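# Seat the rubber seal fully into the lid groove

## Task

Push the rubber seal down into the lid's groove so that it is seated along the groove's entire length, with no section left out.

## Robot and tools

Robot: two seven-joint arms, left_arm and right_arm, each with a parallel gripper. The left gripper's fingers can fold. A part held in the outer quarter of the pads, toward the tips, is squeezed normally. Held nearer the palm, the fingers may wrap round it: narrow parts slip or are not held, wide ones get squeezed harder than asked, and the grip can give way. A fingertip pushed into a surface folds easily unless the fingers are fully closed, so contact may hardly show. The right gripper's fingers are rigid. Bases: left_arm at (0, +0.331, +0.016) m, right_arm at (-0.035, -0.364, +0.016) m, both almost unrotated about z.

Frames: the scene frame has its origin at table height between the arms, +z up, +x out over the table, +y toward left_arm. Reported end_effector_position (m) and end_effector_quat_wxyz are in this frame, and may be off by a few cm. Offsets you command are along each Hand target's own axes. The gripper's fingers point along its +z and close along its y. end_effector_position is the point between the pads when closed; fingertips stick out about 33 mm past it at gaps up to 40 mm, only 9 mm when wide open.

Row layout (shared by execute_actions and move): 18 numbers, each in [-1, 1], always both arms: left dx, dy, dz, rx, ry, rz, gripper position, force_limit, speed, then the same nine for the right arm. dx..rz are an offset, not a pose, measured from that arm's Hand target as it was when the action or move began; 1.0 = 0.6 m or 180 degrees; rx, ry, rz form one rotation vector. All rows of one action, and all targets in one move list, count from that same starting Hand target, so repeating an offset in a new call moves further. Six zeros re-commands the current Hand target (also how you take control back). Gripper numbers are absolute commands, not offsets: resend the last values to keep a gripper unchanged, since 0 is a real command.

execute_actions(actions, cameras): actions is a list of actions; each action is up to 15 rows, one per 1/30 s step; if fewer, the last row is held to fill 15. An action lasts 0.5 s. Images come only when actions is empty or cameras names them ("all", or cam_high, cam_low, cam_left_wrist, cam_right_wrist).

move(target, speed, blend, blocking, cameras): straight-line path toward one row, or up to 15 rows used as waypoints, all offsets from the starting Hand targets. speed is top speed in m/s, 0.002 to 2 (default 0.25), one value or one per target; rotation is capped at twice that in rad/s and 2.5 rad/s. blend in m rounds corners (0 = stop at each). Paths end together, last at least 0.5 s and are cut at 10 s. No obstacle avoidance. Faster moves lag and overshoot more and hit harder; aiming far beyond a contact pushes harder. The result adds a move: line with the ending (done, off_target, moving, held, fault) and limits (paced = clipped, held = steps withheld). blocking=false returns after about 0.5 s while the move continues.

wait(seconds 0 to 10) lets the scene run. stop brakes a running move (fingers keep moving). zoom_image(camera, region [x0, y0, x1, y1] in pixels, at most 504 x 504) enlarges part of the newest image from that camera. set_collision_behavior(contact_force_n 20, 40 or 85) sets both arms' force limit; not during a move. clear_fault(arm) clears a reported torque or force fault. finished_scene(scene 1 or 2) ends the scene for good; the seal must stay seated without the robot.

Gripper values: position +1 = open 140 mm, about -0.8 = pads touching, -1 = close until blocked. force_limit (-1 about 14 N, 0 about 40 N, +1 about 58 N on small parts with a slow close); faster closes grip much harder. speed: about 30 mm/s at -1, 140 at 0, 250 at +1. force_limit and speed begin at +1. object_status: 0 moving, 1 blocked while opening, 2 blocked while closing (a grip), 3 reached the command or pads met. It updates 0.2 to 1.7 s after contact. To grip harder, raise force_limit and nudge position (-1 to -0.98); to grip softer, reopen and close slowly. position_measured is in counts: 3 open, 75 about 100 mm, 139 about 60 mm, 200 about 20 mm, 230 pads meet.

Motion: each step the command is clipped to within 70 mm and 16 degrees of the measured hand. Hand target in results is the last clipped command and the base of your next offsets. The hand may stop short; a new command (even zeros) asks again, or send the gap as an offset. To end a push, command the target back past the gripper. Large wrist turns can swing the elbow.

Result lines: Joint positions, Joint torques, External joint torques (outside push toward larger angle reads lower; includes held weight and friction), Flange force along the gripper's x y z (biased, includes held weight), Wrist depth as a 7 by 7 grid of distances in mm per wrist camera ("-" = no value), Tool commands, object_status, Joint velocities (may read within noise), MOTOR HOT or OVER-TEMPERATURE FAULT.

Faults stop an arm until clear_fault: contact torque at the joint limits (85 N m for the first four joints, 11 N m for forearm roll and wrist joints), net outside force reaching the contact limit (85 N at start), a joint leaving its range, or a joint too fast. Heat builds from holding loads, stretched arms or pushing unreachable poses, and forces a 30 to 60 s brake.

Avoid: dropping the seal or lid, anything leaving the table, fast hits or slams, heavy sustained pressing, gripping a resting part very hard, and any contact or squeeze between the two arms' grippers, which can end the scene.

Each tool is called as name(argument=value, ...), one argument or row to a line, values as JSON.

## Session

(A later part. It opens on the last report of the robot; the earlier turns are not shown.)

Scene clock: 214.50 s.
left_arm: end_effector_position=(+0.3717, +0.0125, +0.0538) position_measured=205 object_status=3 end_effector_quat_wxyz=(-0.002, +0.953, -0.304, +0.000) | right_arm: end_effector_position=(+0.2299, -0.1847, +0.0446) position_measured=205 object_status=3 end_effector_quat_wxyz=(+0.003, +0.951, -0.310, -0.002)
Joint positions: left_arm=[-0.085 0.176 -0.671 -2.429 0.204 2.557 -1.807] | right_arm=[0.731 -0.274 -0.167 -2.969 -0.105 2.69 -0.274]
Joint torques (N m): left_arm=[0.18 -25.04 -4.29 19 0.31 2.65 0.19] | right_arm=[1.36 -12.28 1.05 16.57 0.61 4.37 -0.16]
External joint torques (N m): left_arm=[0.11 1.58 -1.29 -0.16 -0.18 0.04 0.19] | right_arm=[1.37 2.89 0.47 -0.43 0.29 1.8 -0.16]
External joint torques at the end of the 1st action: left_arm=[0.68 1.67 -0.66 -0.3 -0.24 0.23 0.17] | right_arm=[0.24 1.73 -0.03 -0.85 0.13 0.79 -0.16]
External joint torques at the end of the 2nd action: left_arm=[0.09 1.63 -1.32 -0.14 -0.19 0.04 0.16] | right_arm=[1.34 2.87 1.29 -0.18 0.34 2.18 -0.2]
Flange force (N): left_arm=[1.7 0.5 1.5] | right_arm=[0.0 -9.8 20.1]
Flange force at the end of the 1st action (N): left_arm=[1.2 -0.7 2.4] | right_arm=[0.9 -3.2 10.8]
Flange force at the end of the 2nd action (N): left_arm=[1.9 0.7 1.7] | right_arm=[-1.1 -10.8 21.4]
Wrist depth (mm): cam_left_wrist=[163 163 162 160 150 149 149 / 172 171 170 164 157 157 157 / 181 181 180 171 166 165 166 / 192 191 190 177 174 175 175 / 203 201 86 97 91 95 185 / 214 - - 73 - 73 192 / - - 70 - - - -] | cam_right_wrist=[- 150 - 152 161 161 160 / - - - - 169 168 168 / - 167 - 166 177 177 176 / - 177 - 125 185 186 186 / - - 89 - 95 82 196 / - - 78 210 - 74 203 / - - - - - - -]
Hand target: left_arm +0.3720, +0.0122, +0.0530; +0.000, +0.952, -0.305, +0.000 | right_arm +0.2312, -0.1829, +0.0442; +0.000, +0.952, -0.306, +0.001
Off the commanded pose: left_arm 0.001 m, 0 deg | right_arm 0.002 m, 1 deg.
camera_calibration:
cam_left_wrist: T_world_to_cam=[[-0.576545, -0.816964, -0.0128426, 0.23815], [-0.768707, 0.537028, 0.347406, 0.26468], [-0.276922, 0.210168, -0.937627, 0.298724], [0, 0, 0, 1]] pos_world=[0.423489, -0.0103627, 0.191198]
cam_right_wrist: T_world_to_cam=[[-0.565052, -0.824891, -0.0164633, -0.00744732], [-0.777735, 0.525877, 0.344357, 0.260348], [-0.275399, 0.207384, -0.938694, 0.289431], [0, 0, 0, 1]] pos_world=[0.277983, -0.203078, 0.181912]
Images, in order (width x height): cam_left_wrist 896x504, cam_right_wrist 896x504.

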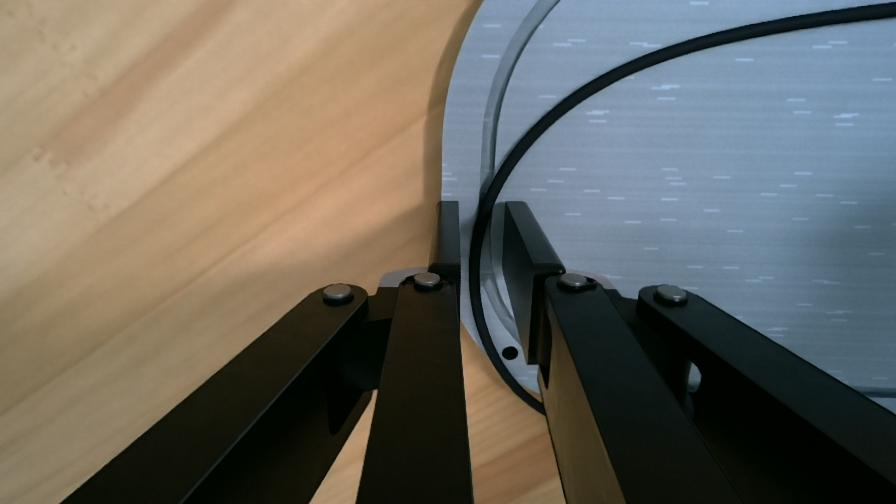

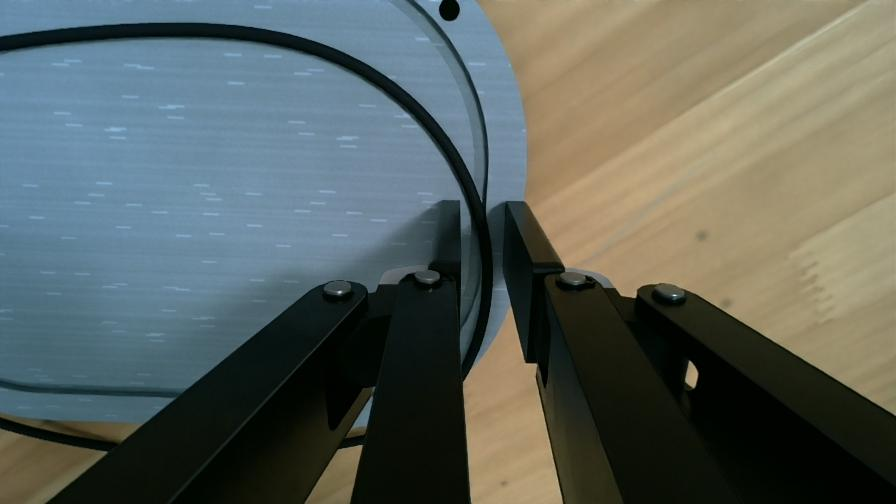

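move(
  target=[0,0,-0.13,0,0,0,-0.6,-1,-1,0,0,-0.2,0,0,0,-0.6,-1,-1],
  speed=0.1,
  cameras=["all"],
)

zoom_image(
  camera="cam_high",
  region=[380, 190, 520, 320],
)

Scene clock: 232.13 s.
left_arm: end_effector_position=(+0.3720, +0.0116, +0.1299) position_measured=205 object_status=3 end_effector_quat_wxyz=(+0.000, +0.953, -0.304, +0.001) | right_arm: end_effector_position=(+0.2319, -0.1836, +0.1637) position_measured=205 object_status=3 end_effector_quat_wxyz=(+0.000, +0.952, -0.305, +0.002)
Joint positions: left_arm=[-0.053 -0.031 -0.72 -2.395 -0.029 2.373 -1.641] | right_arm=[0.722 -0.636 -0.136 -2.862 -0.106 2.228 -0.274]
Joint velocities: left_arm=[0.001 0 0 -0.001 0 -0.001 0.005] | right_arm=[within noise]
Joint torques (N m): left_arm=[-0.2 -22.08 -0.37 21.83 0.22 2.35 0.14] | right_arm=[-0.13 -8.96 0.96 22.77 0.85 2.38 0.07]
External joint torques (N m): left_arm=[-0.13 -0.09 -0.87 0.13 -0.4 -0.28 0.14] | right_arm=[-0.12 -0.25 -0.12 -0.06 0.26 -0.19 0.07]
Flange force (N): left_arm=[-1.4 0.7 -2.1] | right_arm=[-0.5 1.3 -1.1]
Wrist depth (mm): cam_left_wrist=[232 232 231 228 220 218 217 / 244 243 242 236 231 230 230 / 257 257 257 251 243 242 243 / 271 270 271 252 253 257 256 / 289 286 86 91 91 95 278 / 302 - - 73 - 73 294 / - - 70 - - - -] | cam_right_wrist=[262 - 258 267 268 267 267 / - 271 - 272 280 279 278 / 300 - - 298 294 293 291 / 313 - - 115 303 309 306 / 332 329 89 - 95 82 300 / 346 - 78 - - 74 269 / - - - - - - -]
Hand target: left_arm +0.3720, +0.0122, +0.1310; +0.000, +0.952, -0.305, +0.000 | right_arm +0.2310, -0.1828, +0.1642; +0.000, +0.952, -0.306, +0.001
Off the commanded pose: left_arm 0.001 m, 0 deg | right_arm 0.001 m, 0 deg.
move: done
camera_calibration:
cam_left_wrist: T_world_to_cam=[[-0.574857, -0.818197, -0.0096368, 0.237512], [-0.769904, 0.536864, 0.344999, 0.239606], [-0.277103, 0.205745, -0.938554, 0.370542], [0, 0, 0, 1]] pos_world=[0.423687, -0.0105417, 0.267399]
cam_right_wrist: T_world_to_cam=[[-0.555001, -0.831549, -0.0223755, -0.0060141], [-0.786618, 0.515884, 0.339259, 0.221451], [-0.270567, 0.20589, -0.940427, 0.400435], [0, 0, 0, 1]] pos_world=[0.279204, -0.20169, 0.301316]

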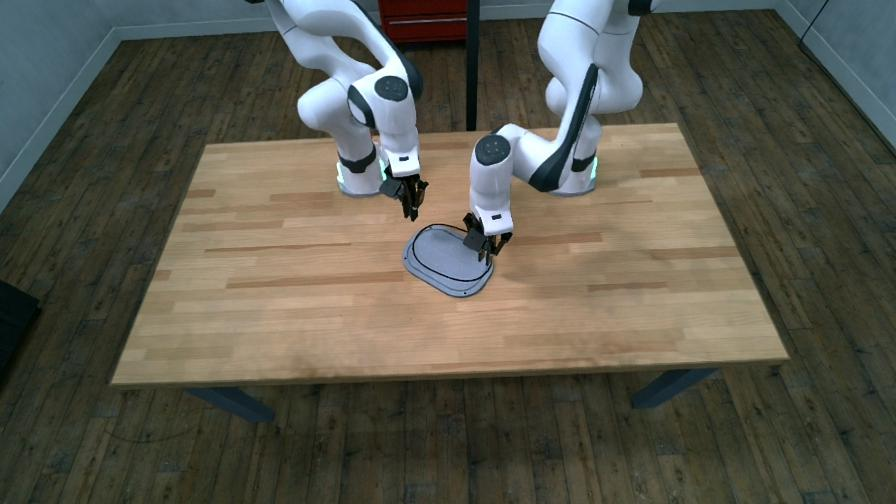

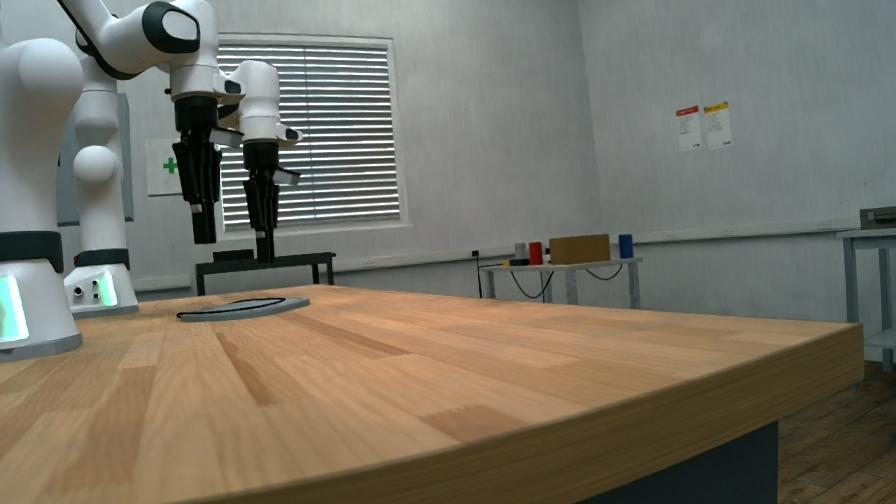

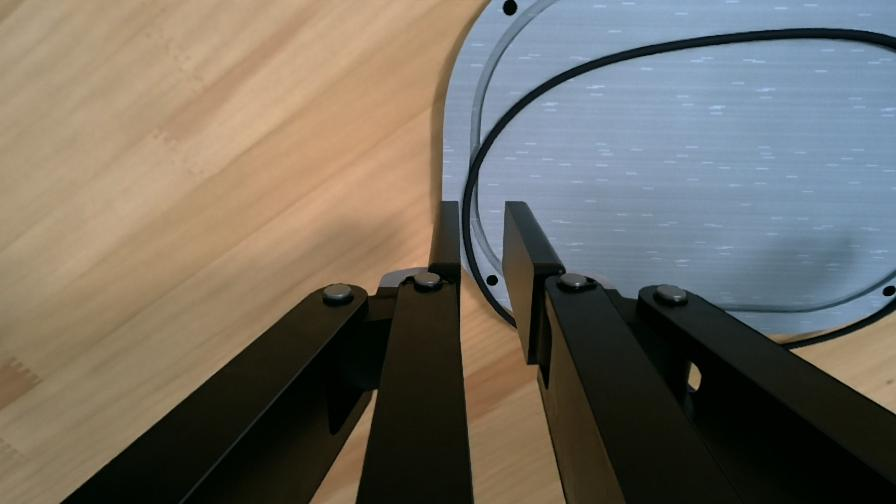

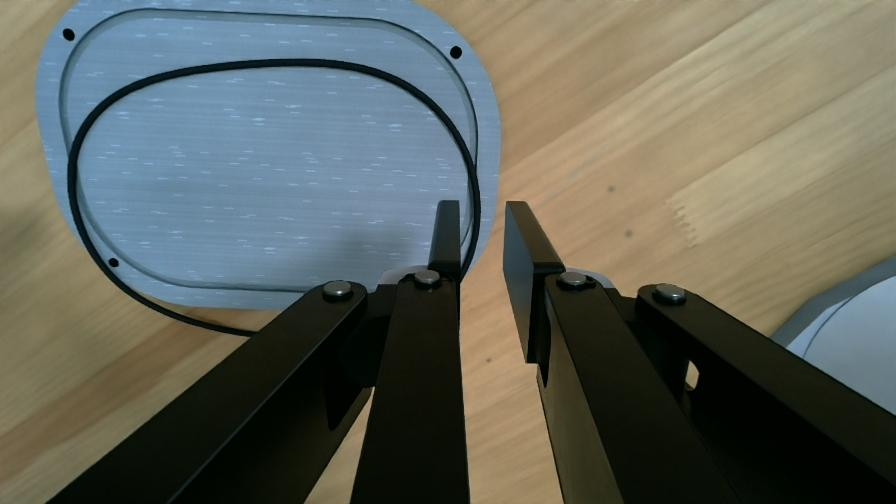

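Scaled by 3.600.

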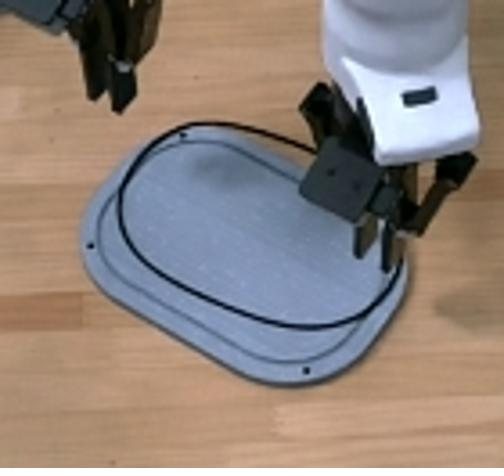

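move(
  target=[
    [-0.0333,0,0.05,0,0,0,-0.42,-1,-0.5,-0.0333,0,0.1,0,0,0,-0.42,-1,-0.5],
    [-0.0333,0,0.1275,0,0,0,-0.42,-1,-0.5,-0.0333,0,0.197,0,0,0,-0.42,-1,-0.5],
  ],
  speed=[0.12,0.06],
  cameras=["cam_left_wrist","cam_right_wrist"],
)

Scene clock: 252.90 s.
left_arm: end_effector_position=(+0.3554, +0.0248, +0.0550) position_measured=182 object_status=3 end_effector_quat_wxyz=(-0.001, +0.952, -0.306, -0.001) | right_arm: end_effector_position=(+0.2147, -0.1723, +0.0460) position_measured=182 object_status=3 end_effector_quat_wxyz=(+0.001, +0.953, -0.304, +0.001)
Joint positions: left_arm=[-0.067 0.112 -0.693 -2.499 0.135 2.579 -1.756] | right_arm=[0.749 -0.298 -0.117 -2.989 -0.086 2.691 -0.239]
Joint velocities: left_arm=[0 -0.001 0.001 0 0 0.001 -0.006] | right_arm=[within noise]
Joint torques (N m): left_arm=[-0.54 -22.71 -2.75 18.87 0.98 2.68 -0.08] | right_arm=[-0.06 -13.59 0.19 16.88 0.73 2.71 0.1]
External joint torques (N m): left_arm=[-0.63 1.55 -0.89 -0.07 0.51 0.06 -0.07] | right_arm=[-0.09 0.88 -0.19 -0.24 0.4 0.12 0.1]
Flange force (N): left_arm=[5.7 2.5 6.7] | right_arm=[0.4 -2.4 4.4]
Wrist depth (mm): cam_left_wrist=[164 164 163 160 151 151 152 / 173 172 172 166 159 159 159 / 182 182 181 171 168 168 167 / 193 192 190 177 174 178 177 / 205 202 91 199 97 88 186 / - - 73 215 - 76 72 / - - - 232 - - -] | cam_right_wrist=[- - 154 - 162 162 161 / - - - - 171 170 169 / 170 - 167 168 177 178 177 / 178 - - 139 184 187 186 / - - 89 185 116 87 195 / - - 78 211 - 78 70 / - - - 224 - - -]
Hand target: left_arm +0.3557, +0.0238, +0.0545; +0.000, +0.952, -0.305, +0.000 | right_arm +0.2149, -0.1713, +0.0460; +0.000, +0.952, -0.306, +0.001
Off the commanded pose: left_arm 0.001 m, 0 deg | right_arm 0.001 m, 0 deg.
move: done
camera_calibration:
cam_left_wrist: T_world_to_cam=[[-0.579058, -0.815221, -0.0102879, 0.239602], [-0.766172, 0.539818, 0.34868, 0.244068], [-0.278697, 0.209788, -0.937186, 0.293355], [0, 0, 0, 1]] pos_world=[0.407498, 0.00203439, 0.192292]
cam_right_wrist: T_world_to_cam=[[-0.553462, -0.832635, -0.0199613, -0.00951256], [-0.786768, 0.51481, 0.340537, 0.241758], [-0.273267, 0.204179, -0.940019, 0.283111], [0, 0, 0, 1]] pos_world=[0.262307, -0.190185, 0.183613]
Images, in order (width x height): cam_left_wrist 896x504, cam_right_wrist 896x504.

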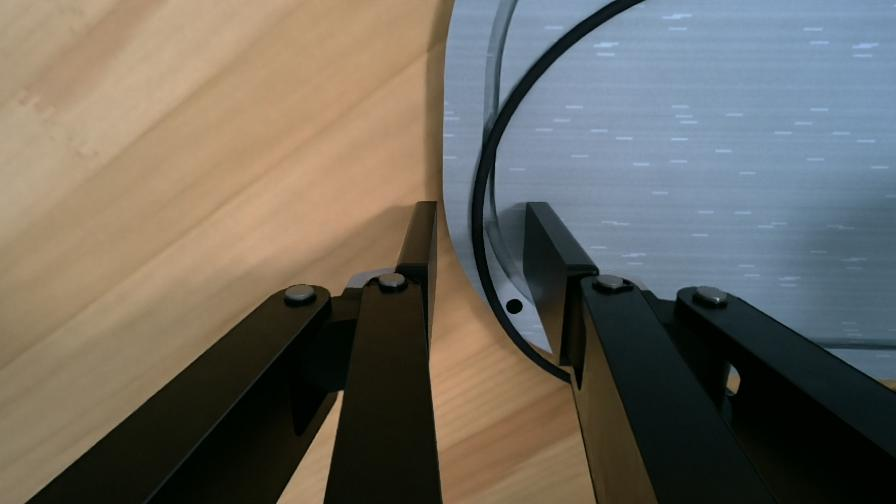

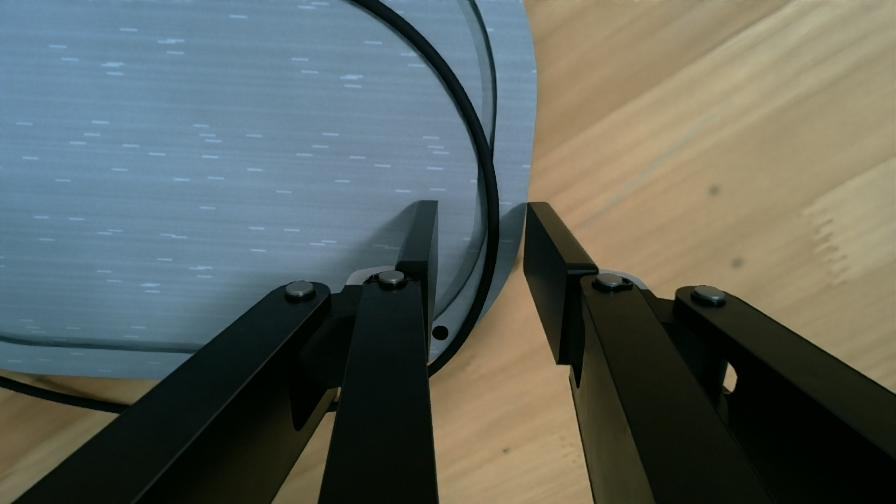

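move(
  target=[0,0,0,0,0,0,-1,-1,-1,0,0,0,0,0,0,-1,-1,-1],
)

move(
  target=[
    [0,0,-0.13,0,0,0,-1,-1,-1,0,0,-0.13,0,0,0,-1,-1,-1],
    [0.0433,0,-0.13,0,0,0,-1,-1,-1,0.0433,0,-0.13,0,0,0,-1,-1,-1],
    [0.0433,0,-0.03,0,0,0,-1,-1,-1,0.0433,0,-0.03,0,0,0,-1,-1,-1],
  ],
  speed=0.1,
  blend=0.01,
  cameras=["all"],
)

zoom_image(
  camera="cam_high",
  region=[380, 190, 520, 320],
)

Scene clock: 261.07 s.
left_arm: end_effector_position=(+0.3554, +0.0248, +0.0549) position_measured=225 object_status=2 end_effector_quat_wxyz=(-0.001, +0.952, -0.305, -0.001) | right_arm: end_effector_position=(+0.2147, -0.1722, +0.0460) position_measured=225 object_status=2 end_effector_quat_wxyz=(+0.001, +0.953, -0.304, +0.001)
Joint positions: left_arm=[-0.067 0.113 -0.693 -2.499 0.136 2.579 -1.758] | right_arm=[0.749 -0.297 -0.117 -2.989 -0.086 2.691 -0.239]
Joint torques (N m): left_arm=[-0.28 -22.73 -3.08 18.85 0.96 2.66 -0.15] | right_arm=[-0.11 -13.59 0.28 16.84 0.73 2.7 0.05]
External joint torques (N m): left_arm=[-0.3 1.56 -1.15 -0.15 0.48 0.03 -0.15] | right_arm=[-0.11 0.88 -0.07 -0.24 0.39 0.12 0.05]
Flange force (N): left_arm=[5.1 2.4 6.2] | right_arm=[0.4 -2.3 4.3]
Wrist depth (mm): cam_left_wrist=[164 164 163 159 151 151 152 / 172 172 172 166 159 159 159 / 182 182 181 170 168 168 167 / 193 192 192 187 176 178 177 / 205 204 86 93 89 184 188 / 219 - 73 69 - 73 212 / - - - - - 71 -] | cam_right_wrist=[- - - 154 162 162 162 / - - - 160 170 170 169 / - - - - 179 178 177 / 182 177 - 120 186 187 187 / 187 - 79 95 89 194 197 / 214 - 71 - - - 205 / - - - - - - -]
Hand target: left_arm +0.3557, +0.0238, +0.0545; +0.000, +0.952, -0.305, +0.000 | right_arm +0.2149, -0.1713, +0.0460; +0.000, +0.952, -0.306, +0.001
Off the commanded pose: left_arm 0.001 m, 0 deg | right_arm 0.001 m, 0 deg.
move: done

Scene clock: 263.87 s.
left_arm: end_effector_position=(+0.3758, +0.0103, +0.0725) position_measured=225 object_status=2 end_effector_quat_wxyz=(-0.001, +0.952, -0.306, -0.002) | right_arm: end_effector_position=(+0.2350, -0.1872, +0.0638) position_measured=225 object_status=2 end_effector_quat_wxyz=(+0.001, +0.950, -0.311, -0.001)
Joint positions: left_arm=[-0.083 0.137 -0.678 -2.408 0.145 2.506 -1.758] | right_arm=[0.718 -0.343 -0.17 -2.958 -0.114 2.614 -0.28]
Joint velocities: left_arm=[0 0 0 0 -0.001 -0.001 -0.007] | right_arm=[within noise]
Joint torques (N m): left_arm=[-0.61 -24.47 -3.25 20.18 1.04 2.66 -0.01] | right_arm=[0.15 -13.12 0.25 18.35 0.43 2.72 -0.3]
External joint torques (N m): left_arm=[-0.59 1.64 -0.82 0.22 0.51 0.04 -0.01] | right_arm=[0.14 0.87 -0.51 0.04 0.05 0.13 -0.3]
Flange force (N): left_arm=[6.9 2.2 5.8] | right_arm=[2.4 -2.9 4.0]
Wrist depth (mm): cam_left_wrist=[180 179 178 176 167 166 166 / 189 188 188 183 175 175 175 / 200 199 198 188 185 185 185 / 212 211 210 204 194 195 195 / 225 224 86 93 89 202 207 / 240 - 73 69 - 73 217 / - - - - - 71 -] | cam_right_wrist=[- - 168 170 178 178 177 / - 176 - - 187 187 186 / 190 187 - 167 196 196 195 / - - - 139 205 205 205 / - - 84 95 89 212 216 / 220 - 71 - - - 226 / - - - - - - -]
Hand target: left_arm +0.3769, +0.0087, +0.0725; +0.000, +0.952, -0.305, +0.000 | right_arm +0.2360, -0.1864, +0.0640; +0.000, +0.952, -0.306, +0.001
Off the commanded pose: left_arm 0.002 m, 0 deg | right_arm 0.001 m, 1 deg.
move: done
camera_calibration:
cam_left_wrist: T_world_to_cam=[[-0.579263, -0.815077, -0.0101566, 0.23973], [-0.765583, 0.539725, 0.350112, 0.261096], [-0.279887, 0.210583, -0.936653, 0.318866], [0, 0, 0, 1]] pos_world=[0.428003, -0.0126692, 0.209688]
cam_right_wrist: T_world_to_cam=[[-0.566346, -0.823925, -0.0199918, -0.00568437], [-0.777913, 0.526393, 0.343164, 0.259329], [-0.272218, 0.209902, -0.939063, 0.309165], [0, 0, 0, 1]] pos_world=[0.282676, -0.206086, 0.201219]

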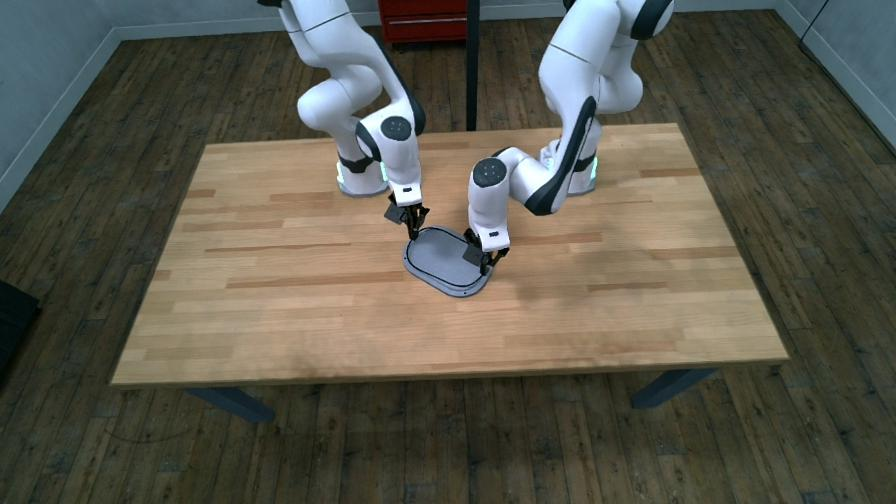

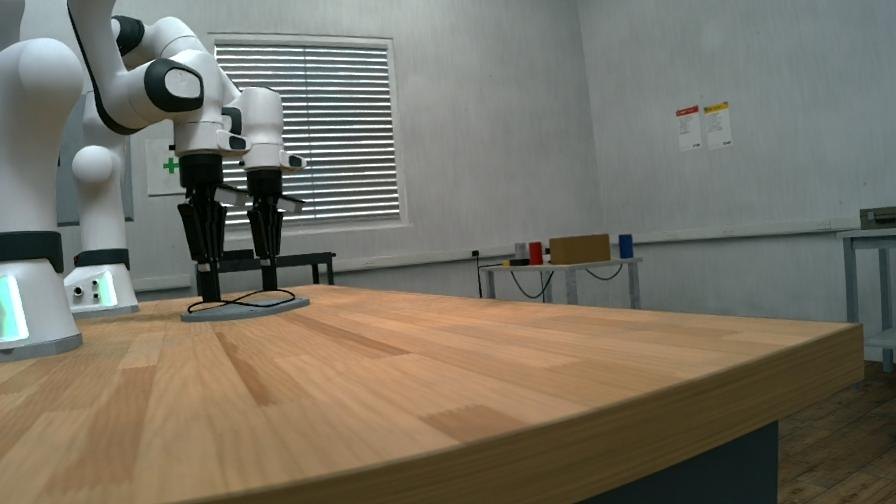

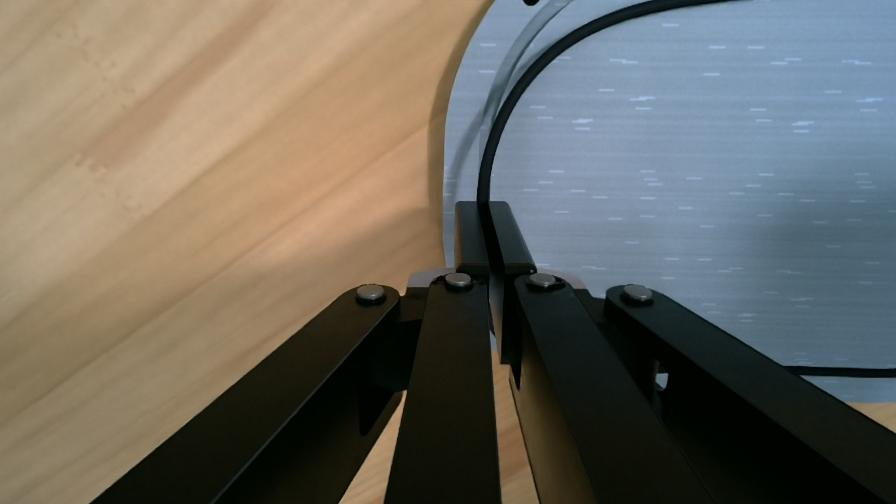

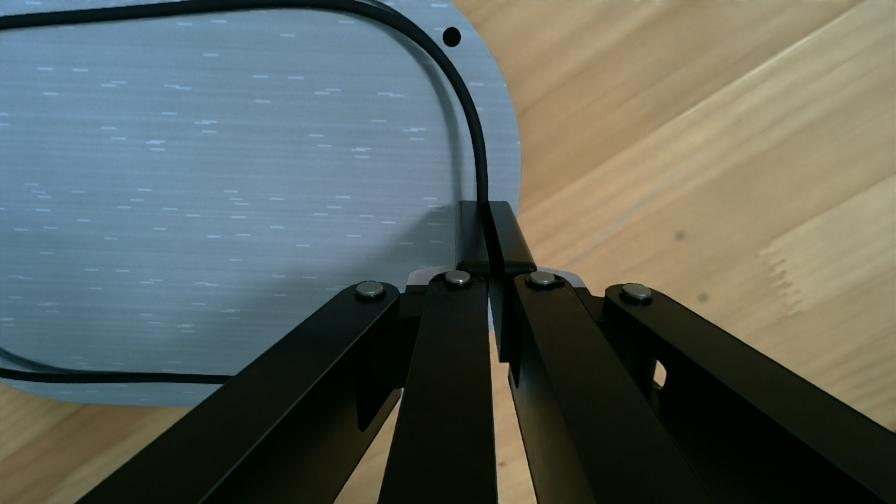

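Scaled by 3.600.

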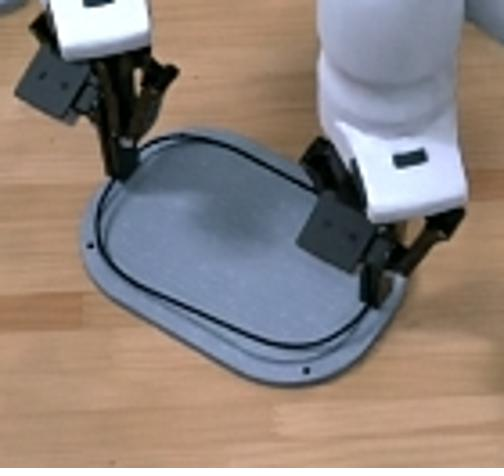

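move(
  target=[0,0,0.031,0,0,0,-1,-1,-1,0,0,0.032,0,0,0,-1,-1,-1],
  speed=0.04,
  cameras=["all"],
)

zoom_image(
  camera="cam_left_wrist",
  region=[430, 0, 640, 230],
)

zoom_image(
  camera="cam_right_wrist",
  region=[330, 0, 540, 230],
)

zoom_image(
  camera="cam_high",
  region=[380, 190, 520, 320],
)

Scene clock: 270.83 s.
left_arm: end_effector_position=(+0.3760, +0.0093, +0.0546) position_measured=225 object_status=2 end_effector_quat_wxyz=(-0.001, +0.952, -0.307, -0.002) | right_arm: end_effector_position=(+0.2329, -0.1894, +0.0452) position_measured=225 object_status=2 end_effector_quat_wxyz=(+0.006, +0.951, -0.310, -0.003)
Joint positions: left_arm=[-0.104 0.188 -0.652 -2.409 0.203 2.546 -1.8] | right_arm=[0.725 -0.273 -0.179 -2.963 -0.114 2.679 -0.283]
Joint velocities: left_arm=[-0.001 -0.001 0 0 -0.001 0.001 -0.006] | right_arm=[within noise]
Joint torques (N m): left_arm=[-0.14 -25.77 -3.51 19.22 1.15 2.91 -0.22] | right_arm=[0.52 -11.57 0.18 16.87 0.38 5.12 -0.38]
External joint torques (N m): left_arm=[-0.1 1.63 -0.27 -0.01 0.64 0.31 -0.22] | right_arm=[0.53 3.71 -0.47 -0.2 0.04 2.56 -0.38]
Flange force (N): left_arm=[5.8 1.6 7.5] | right_arm=[4.7 -11.5 26.3]
Wrist depth (mm): cam_left_wrist=[163 163 162 160 150 150 150 / 172 171 171 167 159 158 158 / 181 181 181 170 167 167 166 / 192 192 191 186 175 177 176 / 204 203 86 93 89 183 187 / 217 - 73 69 - 73 196 / - - - - - 71 -] | cam_right_wrist=[- - 152 154 162 162 162 / 159 159 - 159 170 170 169 / 166 168 167 164 178 178 178 / 174 - 174 172 186 187 187 / - - 79 95 89 194 198 / - - 71 - - - 207 / - - - - - - -]
Hand target: left_arm +0.3769, +0.0087, +0.0539; +0.000, +0.952, -0.305, +0.000 | right_arm +0.2360, -0.1864, +0.0448; +0.000, +0.952, -0.306, +0.001
Off the commanded pose: left_arm 0.001 m, 0 deg | right_arm 0.004 m, 1 deg.
move: off_target (right_arm)
camera_calibration:
cam_left_wrist: T_world_to_cam=[[-0.580117, -0.814469, -0.0102292, 0.239178], [-0.76516, 0.540605, 0.349679, 0.267858], [-0.279273, 0.210682, -0.936814, 0.302202], [0, 0, 0, 1]] pos_world=[0.428102, -0.0136711, 0.191889]
cam_right_wrist: T_world_to_cam=[[-0.565007, -0.825025, -0.0100213, -0.00991847], [-0.776411, 0.527526, 0.344821, 0.265067], [-0.2792, 0.202607, -0.938615, 0.291913], [0, 0, 0, 1]] pos_world=[0.281699, -0.207156, 0.182494]

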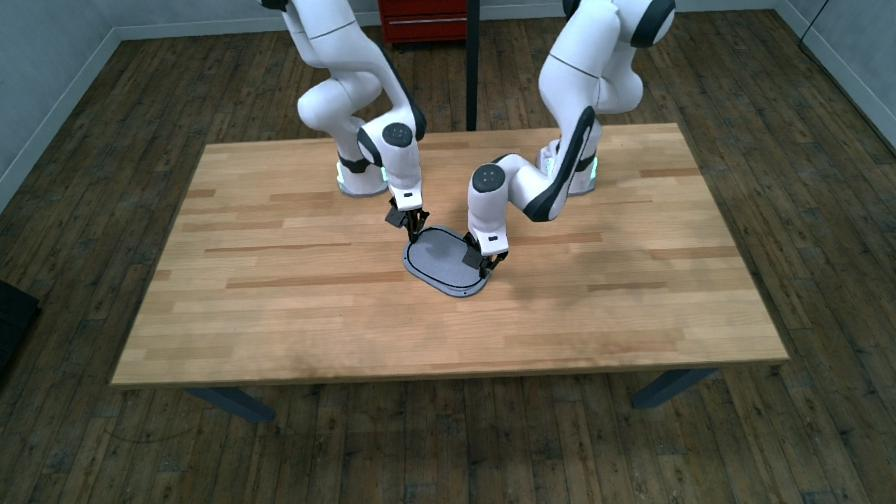

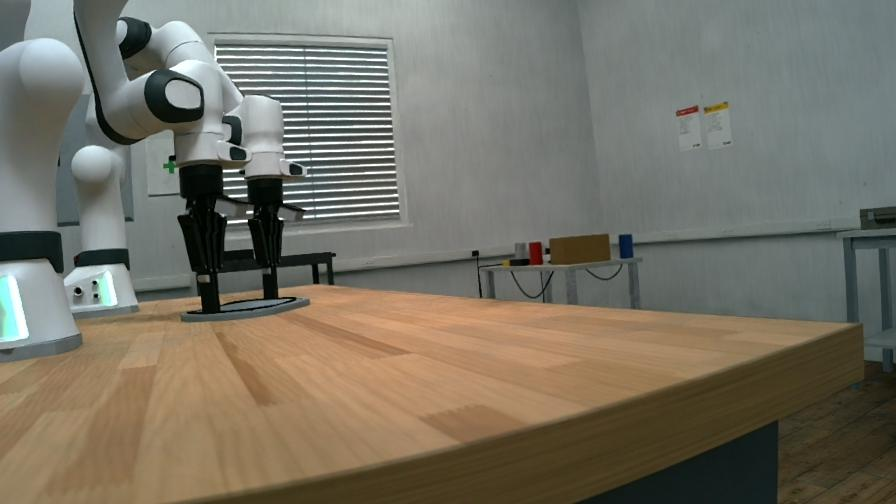

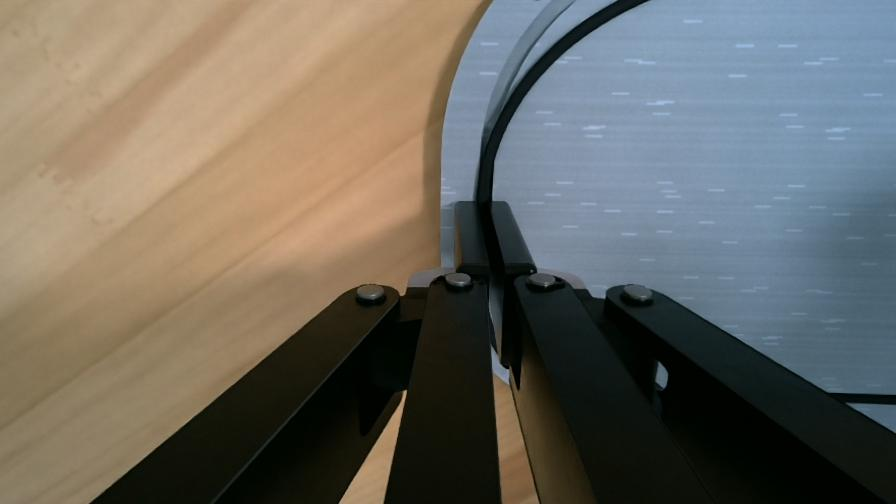

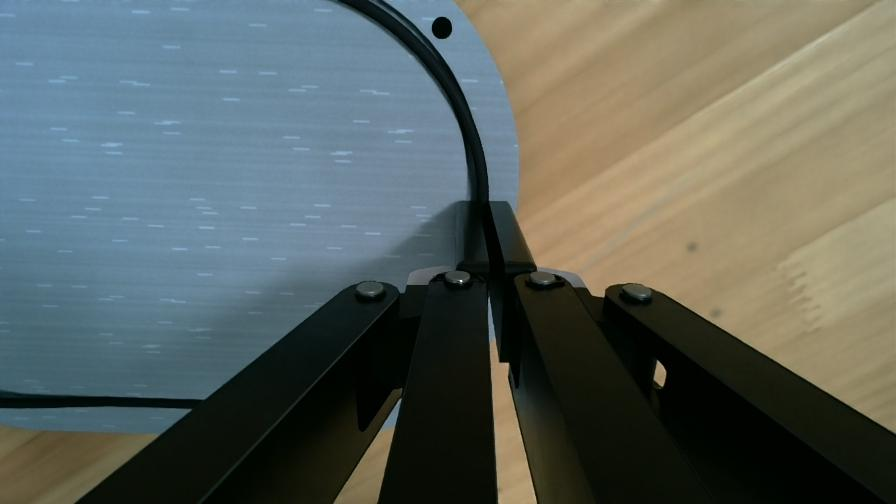

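Scaled by 2.191.

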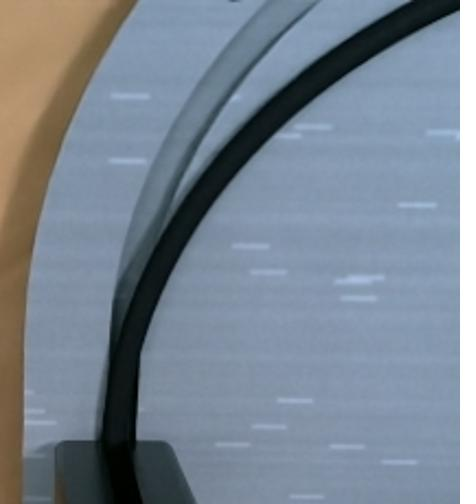

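Scaled by 2.191.

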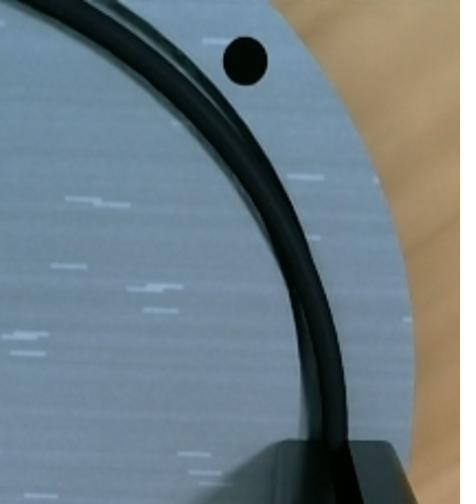

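Scaled by 3.600.

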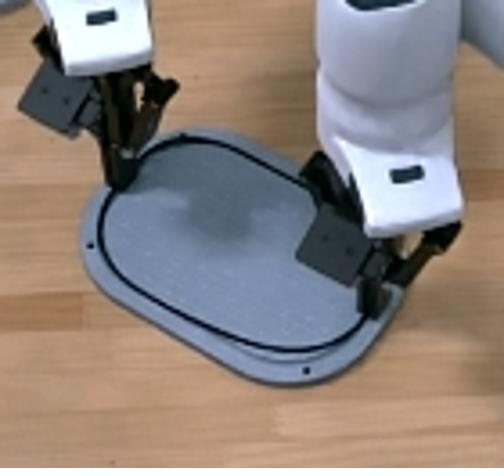

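move(
  target=[0,0,0,0,0,0,-1,-1,-1,0,0,-0.012,0,0,0,-1,-1,-1],
  speed=0.04,
)

move(
  target=[0,0,0.0025,0,0,0,-1,-1,-1,0,-0.003,0.010,0,0,0,-1,-1,-1],
  speed=0.04,
  cameras=["cam_left_wrist","cam_right_wrist"],
)

zoom_image(
  camera="cam_right_wrist",
  region=[330, 0, 540, 230],
)

Scene clock: 276.47 s.
left_arm: end_effector_position=(+0.3760, +0.0092, +0.0546) position_measured=225 object_status=2 end_effector_quat_wxyz=(-0.001, +0.952, -0.306, -0.002) | right_arm: end_effector_position=(+0.2361, -0.1866, +0.0515) position_measured=225 object_status=2 end_effector_quat_wxyz=(+0.000, +0.951, -0.310, +0.000)
Joint positions: left_arm=[-0.104 0.188 -0.652 -2.409 0.203 2.546 -1.801] | right_arm=[0.725 -0.294 -0.179 -2.962 -0.114 2.671 -0.283]
Joint velocities: left_arm=[within noise] | right_arm=[0 0 -0.001 0 0 -0.004 0.001]
Joint torques (N m): left_arm=[-0.01 -25.73 -3.65 19.23 1.13 2.87 -0.16] | right_arm=[-0.28 -15.21 0.64 17.47 0.4 2.45 -0.28]
External joint torques (N m): left_arm=[-0.06 1.77 -0.48 -0.15 0.63 0.24 -0.16] | right_arm=[-0.28 -0.37 -0.05 0.09 0.06 -0.13 -0.28]
Flange force (N): left_arm=[5.5 1.5 7.3] | right_arm=[0.8 1.3 -2.1]
Wrist depth (mm): cam_left_wrist=[164 163 162 160 151 150 150 / 172 172 171 167 159 158 158 / 181 181 181 170 167 167 166 / 192 192 191 186 175 177 176 / 204 204 86 93 89 183 187 / 218 - 73 69 - 73 197 / - - - - - 71 -] | cam_right_wrist=[- 160 - 160 167 167 166 / - 167 - - 175 174 174 / - - - - 184 183 182 / - - - 120 192 192 192 / - - 84 95 89 199 202 / - - 71 - - - 211 / - - - - - - -]
Hand target: left_arm +0.3769, +0.0087, +0.0540; +0.000, +0.952, -0.305, +0.000 | right_arm +0.2360, -0.1864, +0.0520; +0.000, +0.952, -0.306, +0.001
Off the commanded pose: left_arm 0.001 m, 0 deg | right_arm 0.001 m, 0 deg.
move: done

Scene clock: 277.37 s.
left_arm: end_effector_position=(+0.3761, +0.0085, +0.0538) position_measured=225 object_status=2 end_effector_quat_wxyz=(-0.001, +0.952, -0.306, -0.001) | right_arm: end_effector_position=(+0.2360, -0.1861, +0.0458) position_measured=225 object_status=2 end_effector_quat_wxyz=(+0.002, +0.951, -0.309, +0.000)
Joint positions: left_arm=[-0.105 0.191 -0.651 -2.409 0.208 2.549 -1.804] | right_arm=[0.73 -0.268 -0.181 -2.958 -0.114 2.69 -0.283]
Joint velocities: left_arm=[within noise] | right_arm=[0 0 -0.001 0 0 0.004 0]
Joint torques (N m): left_arm=[0.1 -25 -3.05 18.94 1.26 2.86 -0.17] | right_arm=[0.35 -14.54 -0.04 17.24 0.39 2.72 -0.27]
External joint torques (N m): left_arm=[0.04 2.47 0.14 -0.35 0.76 0.24 -0.17] | right_arm=[0.34 0.93 -0.7 0.18 0.06 0.13 -0.27]
Flange force (N): left_arm=[7.6 1.3 10.5] | right_arm=[2.5 -3.5 4.7]
Wrist depth (mm): cam_left_wrist=[163 162 161 160 149 149 149 / 171 171 170 164 158 157 157 / 181 180 180 169 166 166 165 / 192 191 190 185 174 176 175 / 203 202 86 93 89 182 186 / 216 - 73 69 - 73 195 / - - - - - 71 -] | cam_right_wrist=[- 153 - 154 162 162 161 / - 159 - - 170 170 169 / - - 169 166 179 178 177 / - - - 120 186 187 187 / - - 84 95 89 194 197 / - - 71 - - - 206 / - - - - - - -]
Hand target: left_arm +0.3769, +0.0087, +0.0525; +0.000, +0.952, -0.305, +0.000 | right_arm +0.2371, -0.1850, +0.0460; +0.000, +0.952, -0.306, +0.001
Off the commanded pose: left_arm 0.002 m, 0 deg | right_arm 0.002 m, 0 deg.
move: done
camera_calibration:
cam_left_wrist: T_world_to_cam=[[-0.579957, -0.814579, -0.0105256, 0.238609], [-0.765825, 0.540749, 0.347998, 0.26895], [-0.27778, 0.209885, -0.937436, 0.301115], [0, 0, 0, 1]] pos_world=[0.427996, -0.0142676, 0.191194]
cam_right_wrist: T_world_to_cam=[[-0.562441, -0.826623, -0.0188262, -0.00598129], [-0.780563, 0.523316, 0.341849, 0.265832], [-0.272728, 0.206965, -0.939566, 0.291943], [0, 0, 0, 1]] pos_world=[0.283756, -0.204481, 0.183313]
Images, in order (width x height): cam_left_wrist 896x504, cam_right_wrist 896x504.

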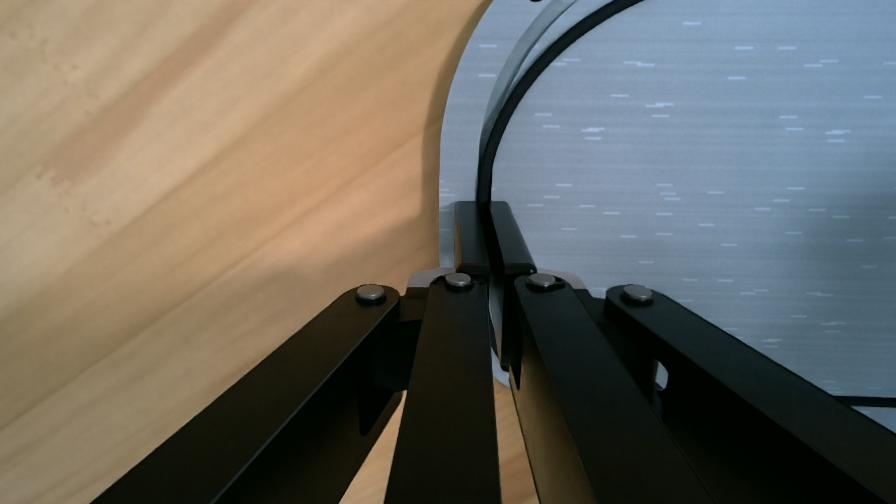

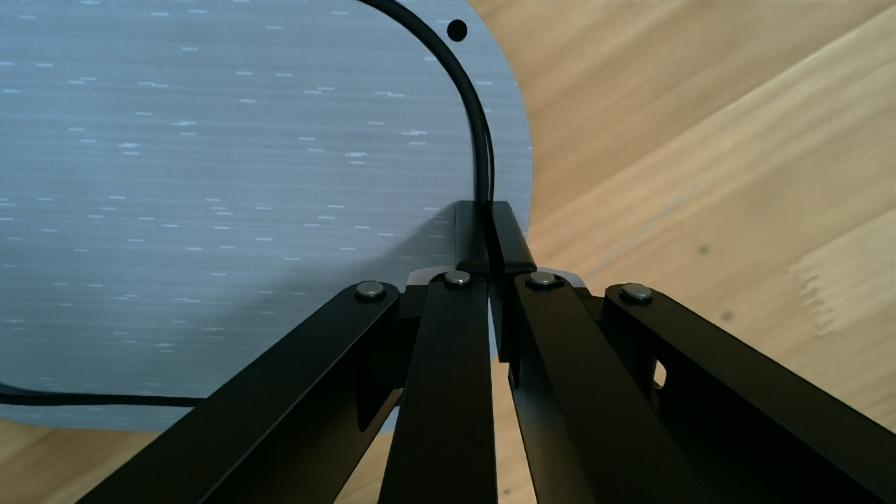

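Scaled by 2.191.

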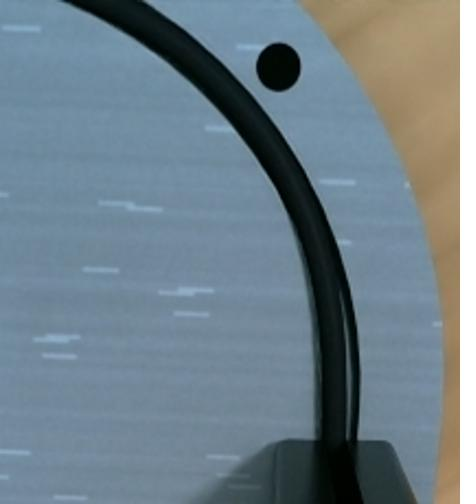

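execute_actions(
  actions=[
    [[0,0,0,0,0,0,-1,-1,-1,0,0.0015,0.003,0,0,0,-1,-1,-1]],
    [[0,0,0,0,0,0,-1,-1,-1,0,0,0,0,0,0,-0.65,-1,-1]],
    [[0,0,0,0,0,0,-1,-1,-1,0,0,-0.01,0,0,0,-0.65,-1,-1]],
  ],
  cameras=["cam_left_wrist","cam_right_wrist"],
)

zoom_image(
  camera="cam_right_wrist",
  region=[330, 80, 570, 300],
)

Scene clock: 284.17 s.
left_arm: end_effector_position=(+0.3761, +0.0085, +0.0538) position_measured=225 object_status=2 end_effector_quat_wxyz=(-0.001, +0.952, -0.306, -0.001) | right_arm: end_effector_position=(+0.2367, -0.1856, +0.0498) position_measured=211 object_status=3 end_effector_quat_wxyz=(-0.001, +0.951, -0.310, +0.000)
Joint positions: left_arm=[-0.105 0.191 -0.651 -2.409 0.208 2.549 -1.805] | right_arm=[0.731 -0.284 -0.184 -2.959 -0.114 2.678 -0.283]
Joint torques (N m): left_arm=[0.25 -24.98 -3.09 18.97 1.25 2.85 -0.15] | right_arm=[-0.29 -15.35 0.63 17.05 0.35 2.3 -0.2]
External joint torques (N m): left_arm=[0.21 2.48 0.13 -0.28 0.76 0.23 -0.15] | right_arm=[-0.29 -0.25 -0.08 -0.28 0.01 -0.3 -0.2]
External joint torques at the end of the 1st action: left_arm=[0.26 2.52 0.06 -0.35 0.74 0.23 -0.15] | right_arm=[-0.01 1.79 -0.74 -0.73 0.03 0.62 -0.3]
External joint torques at the end of the 2nd action: left_arm=[0.33 2.56 0.16 -0.3 0.74 0.24 -0.15] | right_arm=[0.41 1.86 -0.36 -0.57 0.1 0.97 -0.25]
Flange force (N): left_arm=[7.6 1.0 10.2] | right_arm=[0.4 2.0 -2.2]
Flange force at the end of the 1st action (N): left_arm=[7.3 1.0 10.1] | right_arm=[3.0 -2.9 10.4]
Flange force at the end of the 2nd action (N): left_arm=[7.7 0.9 10.3] | right_arm=[1.9 -4.4 12.2]
Wrist depth (mm): cam_left_wrist=[163 162 162 159 150 150 149 / 171 171 170 166 157 157 157 / 181 180 180 169 166 166 165 / 191 191 190 185 174 176 175 / 203 202 86 93 89 182 186 / 217 - 73 69 - 73 195 / - - - - - 71 -] | cam_right_wrist=[- 156 - 157 166 165 164 / - 165 - - 174 173 172 / - - - 168 182 182 181 / - - 181 125 190 191 190 / 195 191 89 - 95 94 200 / - - 75 - - 73 208 / - - - - - 73 -]
Hand target: left_arm +0.3769, +0.0087, +0.0525; +0.000, +0.952, -0.305, +0.000 | right_arm +0.2366, -0.1857, +0.0502; +0.000, +0.952, -0.306, +0.001
Off the commanded pose: left_arm 0.002 m, 0 deg | right_arm 0.000 m, 0 deg.
camera_calibration:
cam_left_wrist: T_world_to_cam=[[-0.579598, -0.814835, -0.0105368, 0.238455], [-0.766061, 0.540404, 0.348014, 0.269042], [-0.27788, 0.20978, -0.93743, 0.301155], [0, 0, 0, 1]] pos_world=[0.427996, -0.0142666, 0.191194]
cam_right_wrist: T_world_to_cam=[[-0.564131, -0.825341, -0.0238413, -0.00418011], [-0.78025, 0.523419, 0.342406, 0.264712], [-0.270123, 0.211764, -0.939249, 0.296053], [0, 0, 0, 1]] pos_world=[0.284154, -0.204699, 0.187329]
Images, in order (width x height): cam_left_wrist 896x504, cam_right_wrist 896x504.

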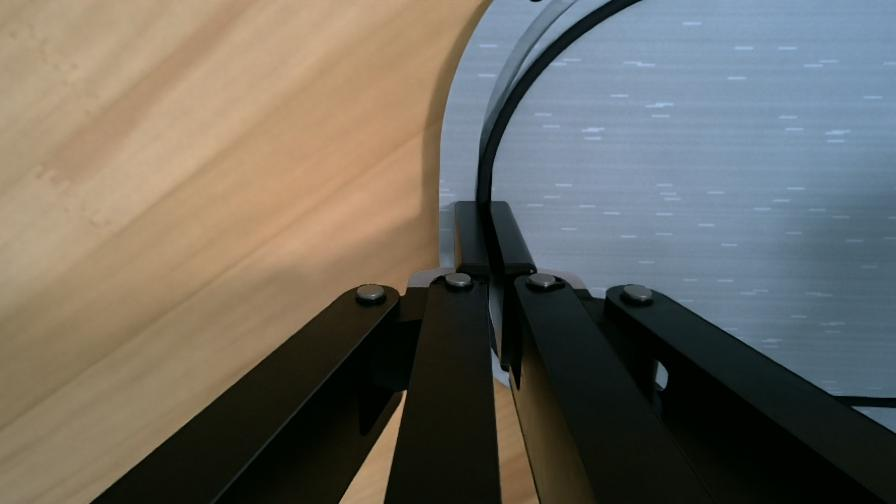

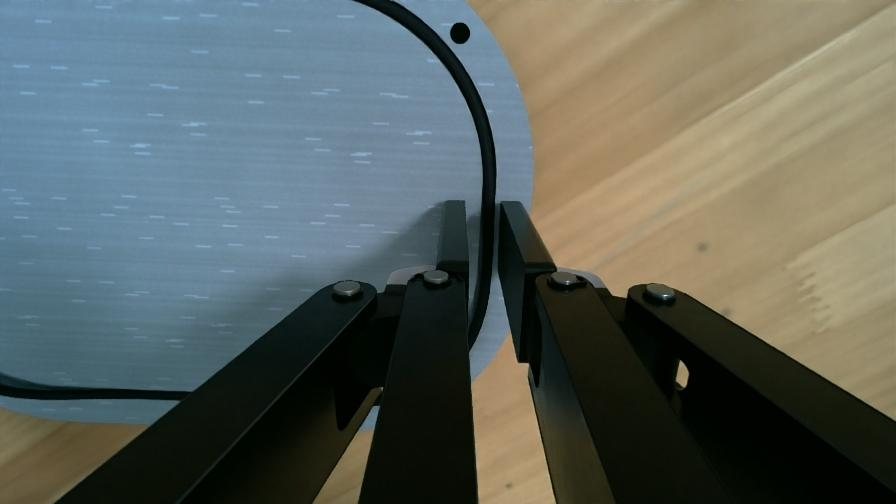

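Scaled by 2.100.

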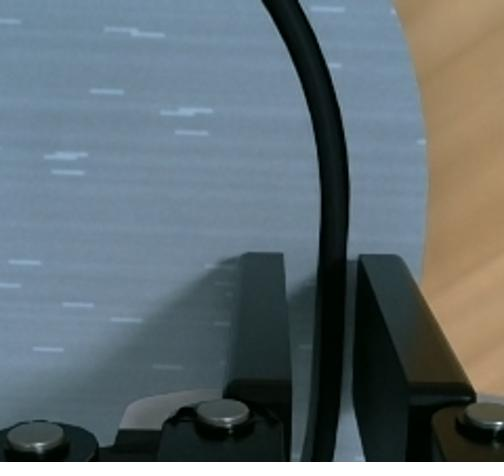

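move(
  target=[
    [0,0,0,0,0,0,-1,-1,-1,0,0,-0.027,0,0,0,-0.65,-1,-1],
    [0,0,0,0,0,0,-1,-1,-1,0,0.002,-0.02,0,0,0,-1,-1,-1],
    [0,0,0,0,0,0,-1,-1,-1,0,0.002,0.0137,0,0,0,-1,-1,-1],
  ],
  speed=[0.1,0.05,0.02],
)

Scene clock: 291.97 s.
left_arm: end_effector_position=(+0.3761, +0.0085, +0.0538) position_measured=225 object_status=2 end_effector_quat_wxyz=(-0.001, +0.952, -0.306, -0.001) | right_arm: end_effector_position=(+0.2363, -0.1862, +0.0449) position_measured=230 object_status=3 end_effector_quat_wxyz=(+0.001, +0.951, -0.308, +0.001)
Joint positions: left_arm=[-0.105 0.191 -0.651 -2.409 0.208 2.549 -1.805] | right_arm=[0.733 -0.266 -0.185 -2.961 -0.118 2.697 -0.283]
Joint velocities: left_arm=[within noise] | right_arm=[0.003 -0.001 -0.005 0.002 0 0.001 -0.002]
Joint torques (N m): left_arm=[0.23 -24.99 -3.15 18.94 1.25 2.86 -0.14] | right_arm=[-0.3 -9.36 -0.62 15.18 0.21 4.17 -0.22]
External joint torques (N m): left_arm=[0.16 2.53 0.05 -0.39 0.75 0.23 -0.14] | right_arm=[-0.32 6.07 -1.31 -1.84 -0.12 1.57 -0.22]
Flange force (N): left_arm=[7.3 1.1 10.3] | right_arm=[7.5 -11.6 32.1]
Wrist depth (mm): cam_left_wrist=[163 162 162 160 150 149 149 / 171 171 170 166 157 157 157 / 181 180 179 169 166 166 166 / 192 191 190 185 174 176 175 / 203 203 86 93 89 182 186 / 217 - 73 69 - 73 195 / - - - - - 71 -] | cam_right_wrist=[- 153 - 153 161 161 161 / - 159 - 157 170 169 168 / 169 - - - 178 177 177 / - - 178 120 185 186 185 / - 187 83 94 89 193 195 / 196 - 71 - - - 204 / - - - - - - -]
Hand target: left_arm +0.3769, +0.0087, +0.0525; +0.000, +0.952, -0.305, +0.000 | right_arm +0.2359, -0.1867, +0.0420; +0.000, +0.952, -0.306, +0.001
Off the commanded pose: left_arm 0.002 m, 0 deg | right_arm 0.003 m, 0 deg.
move: done


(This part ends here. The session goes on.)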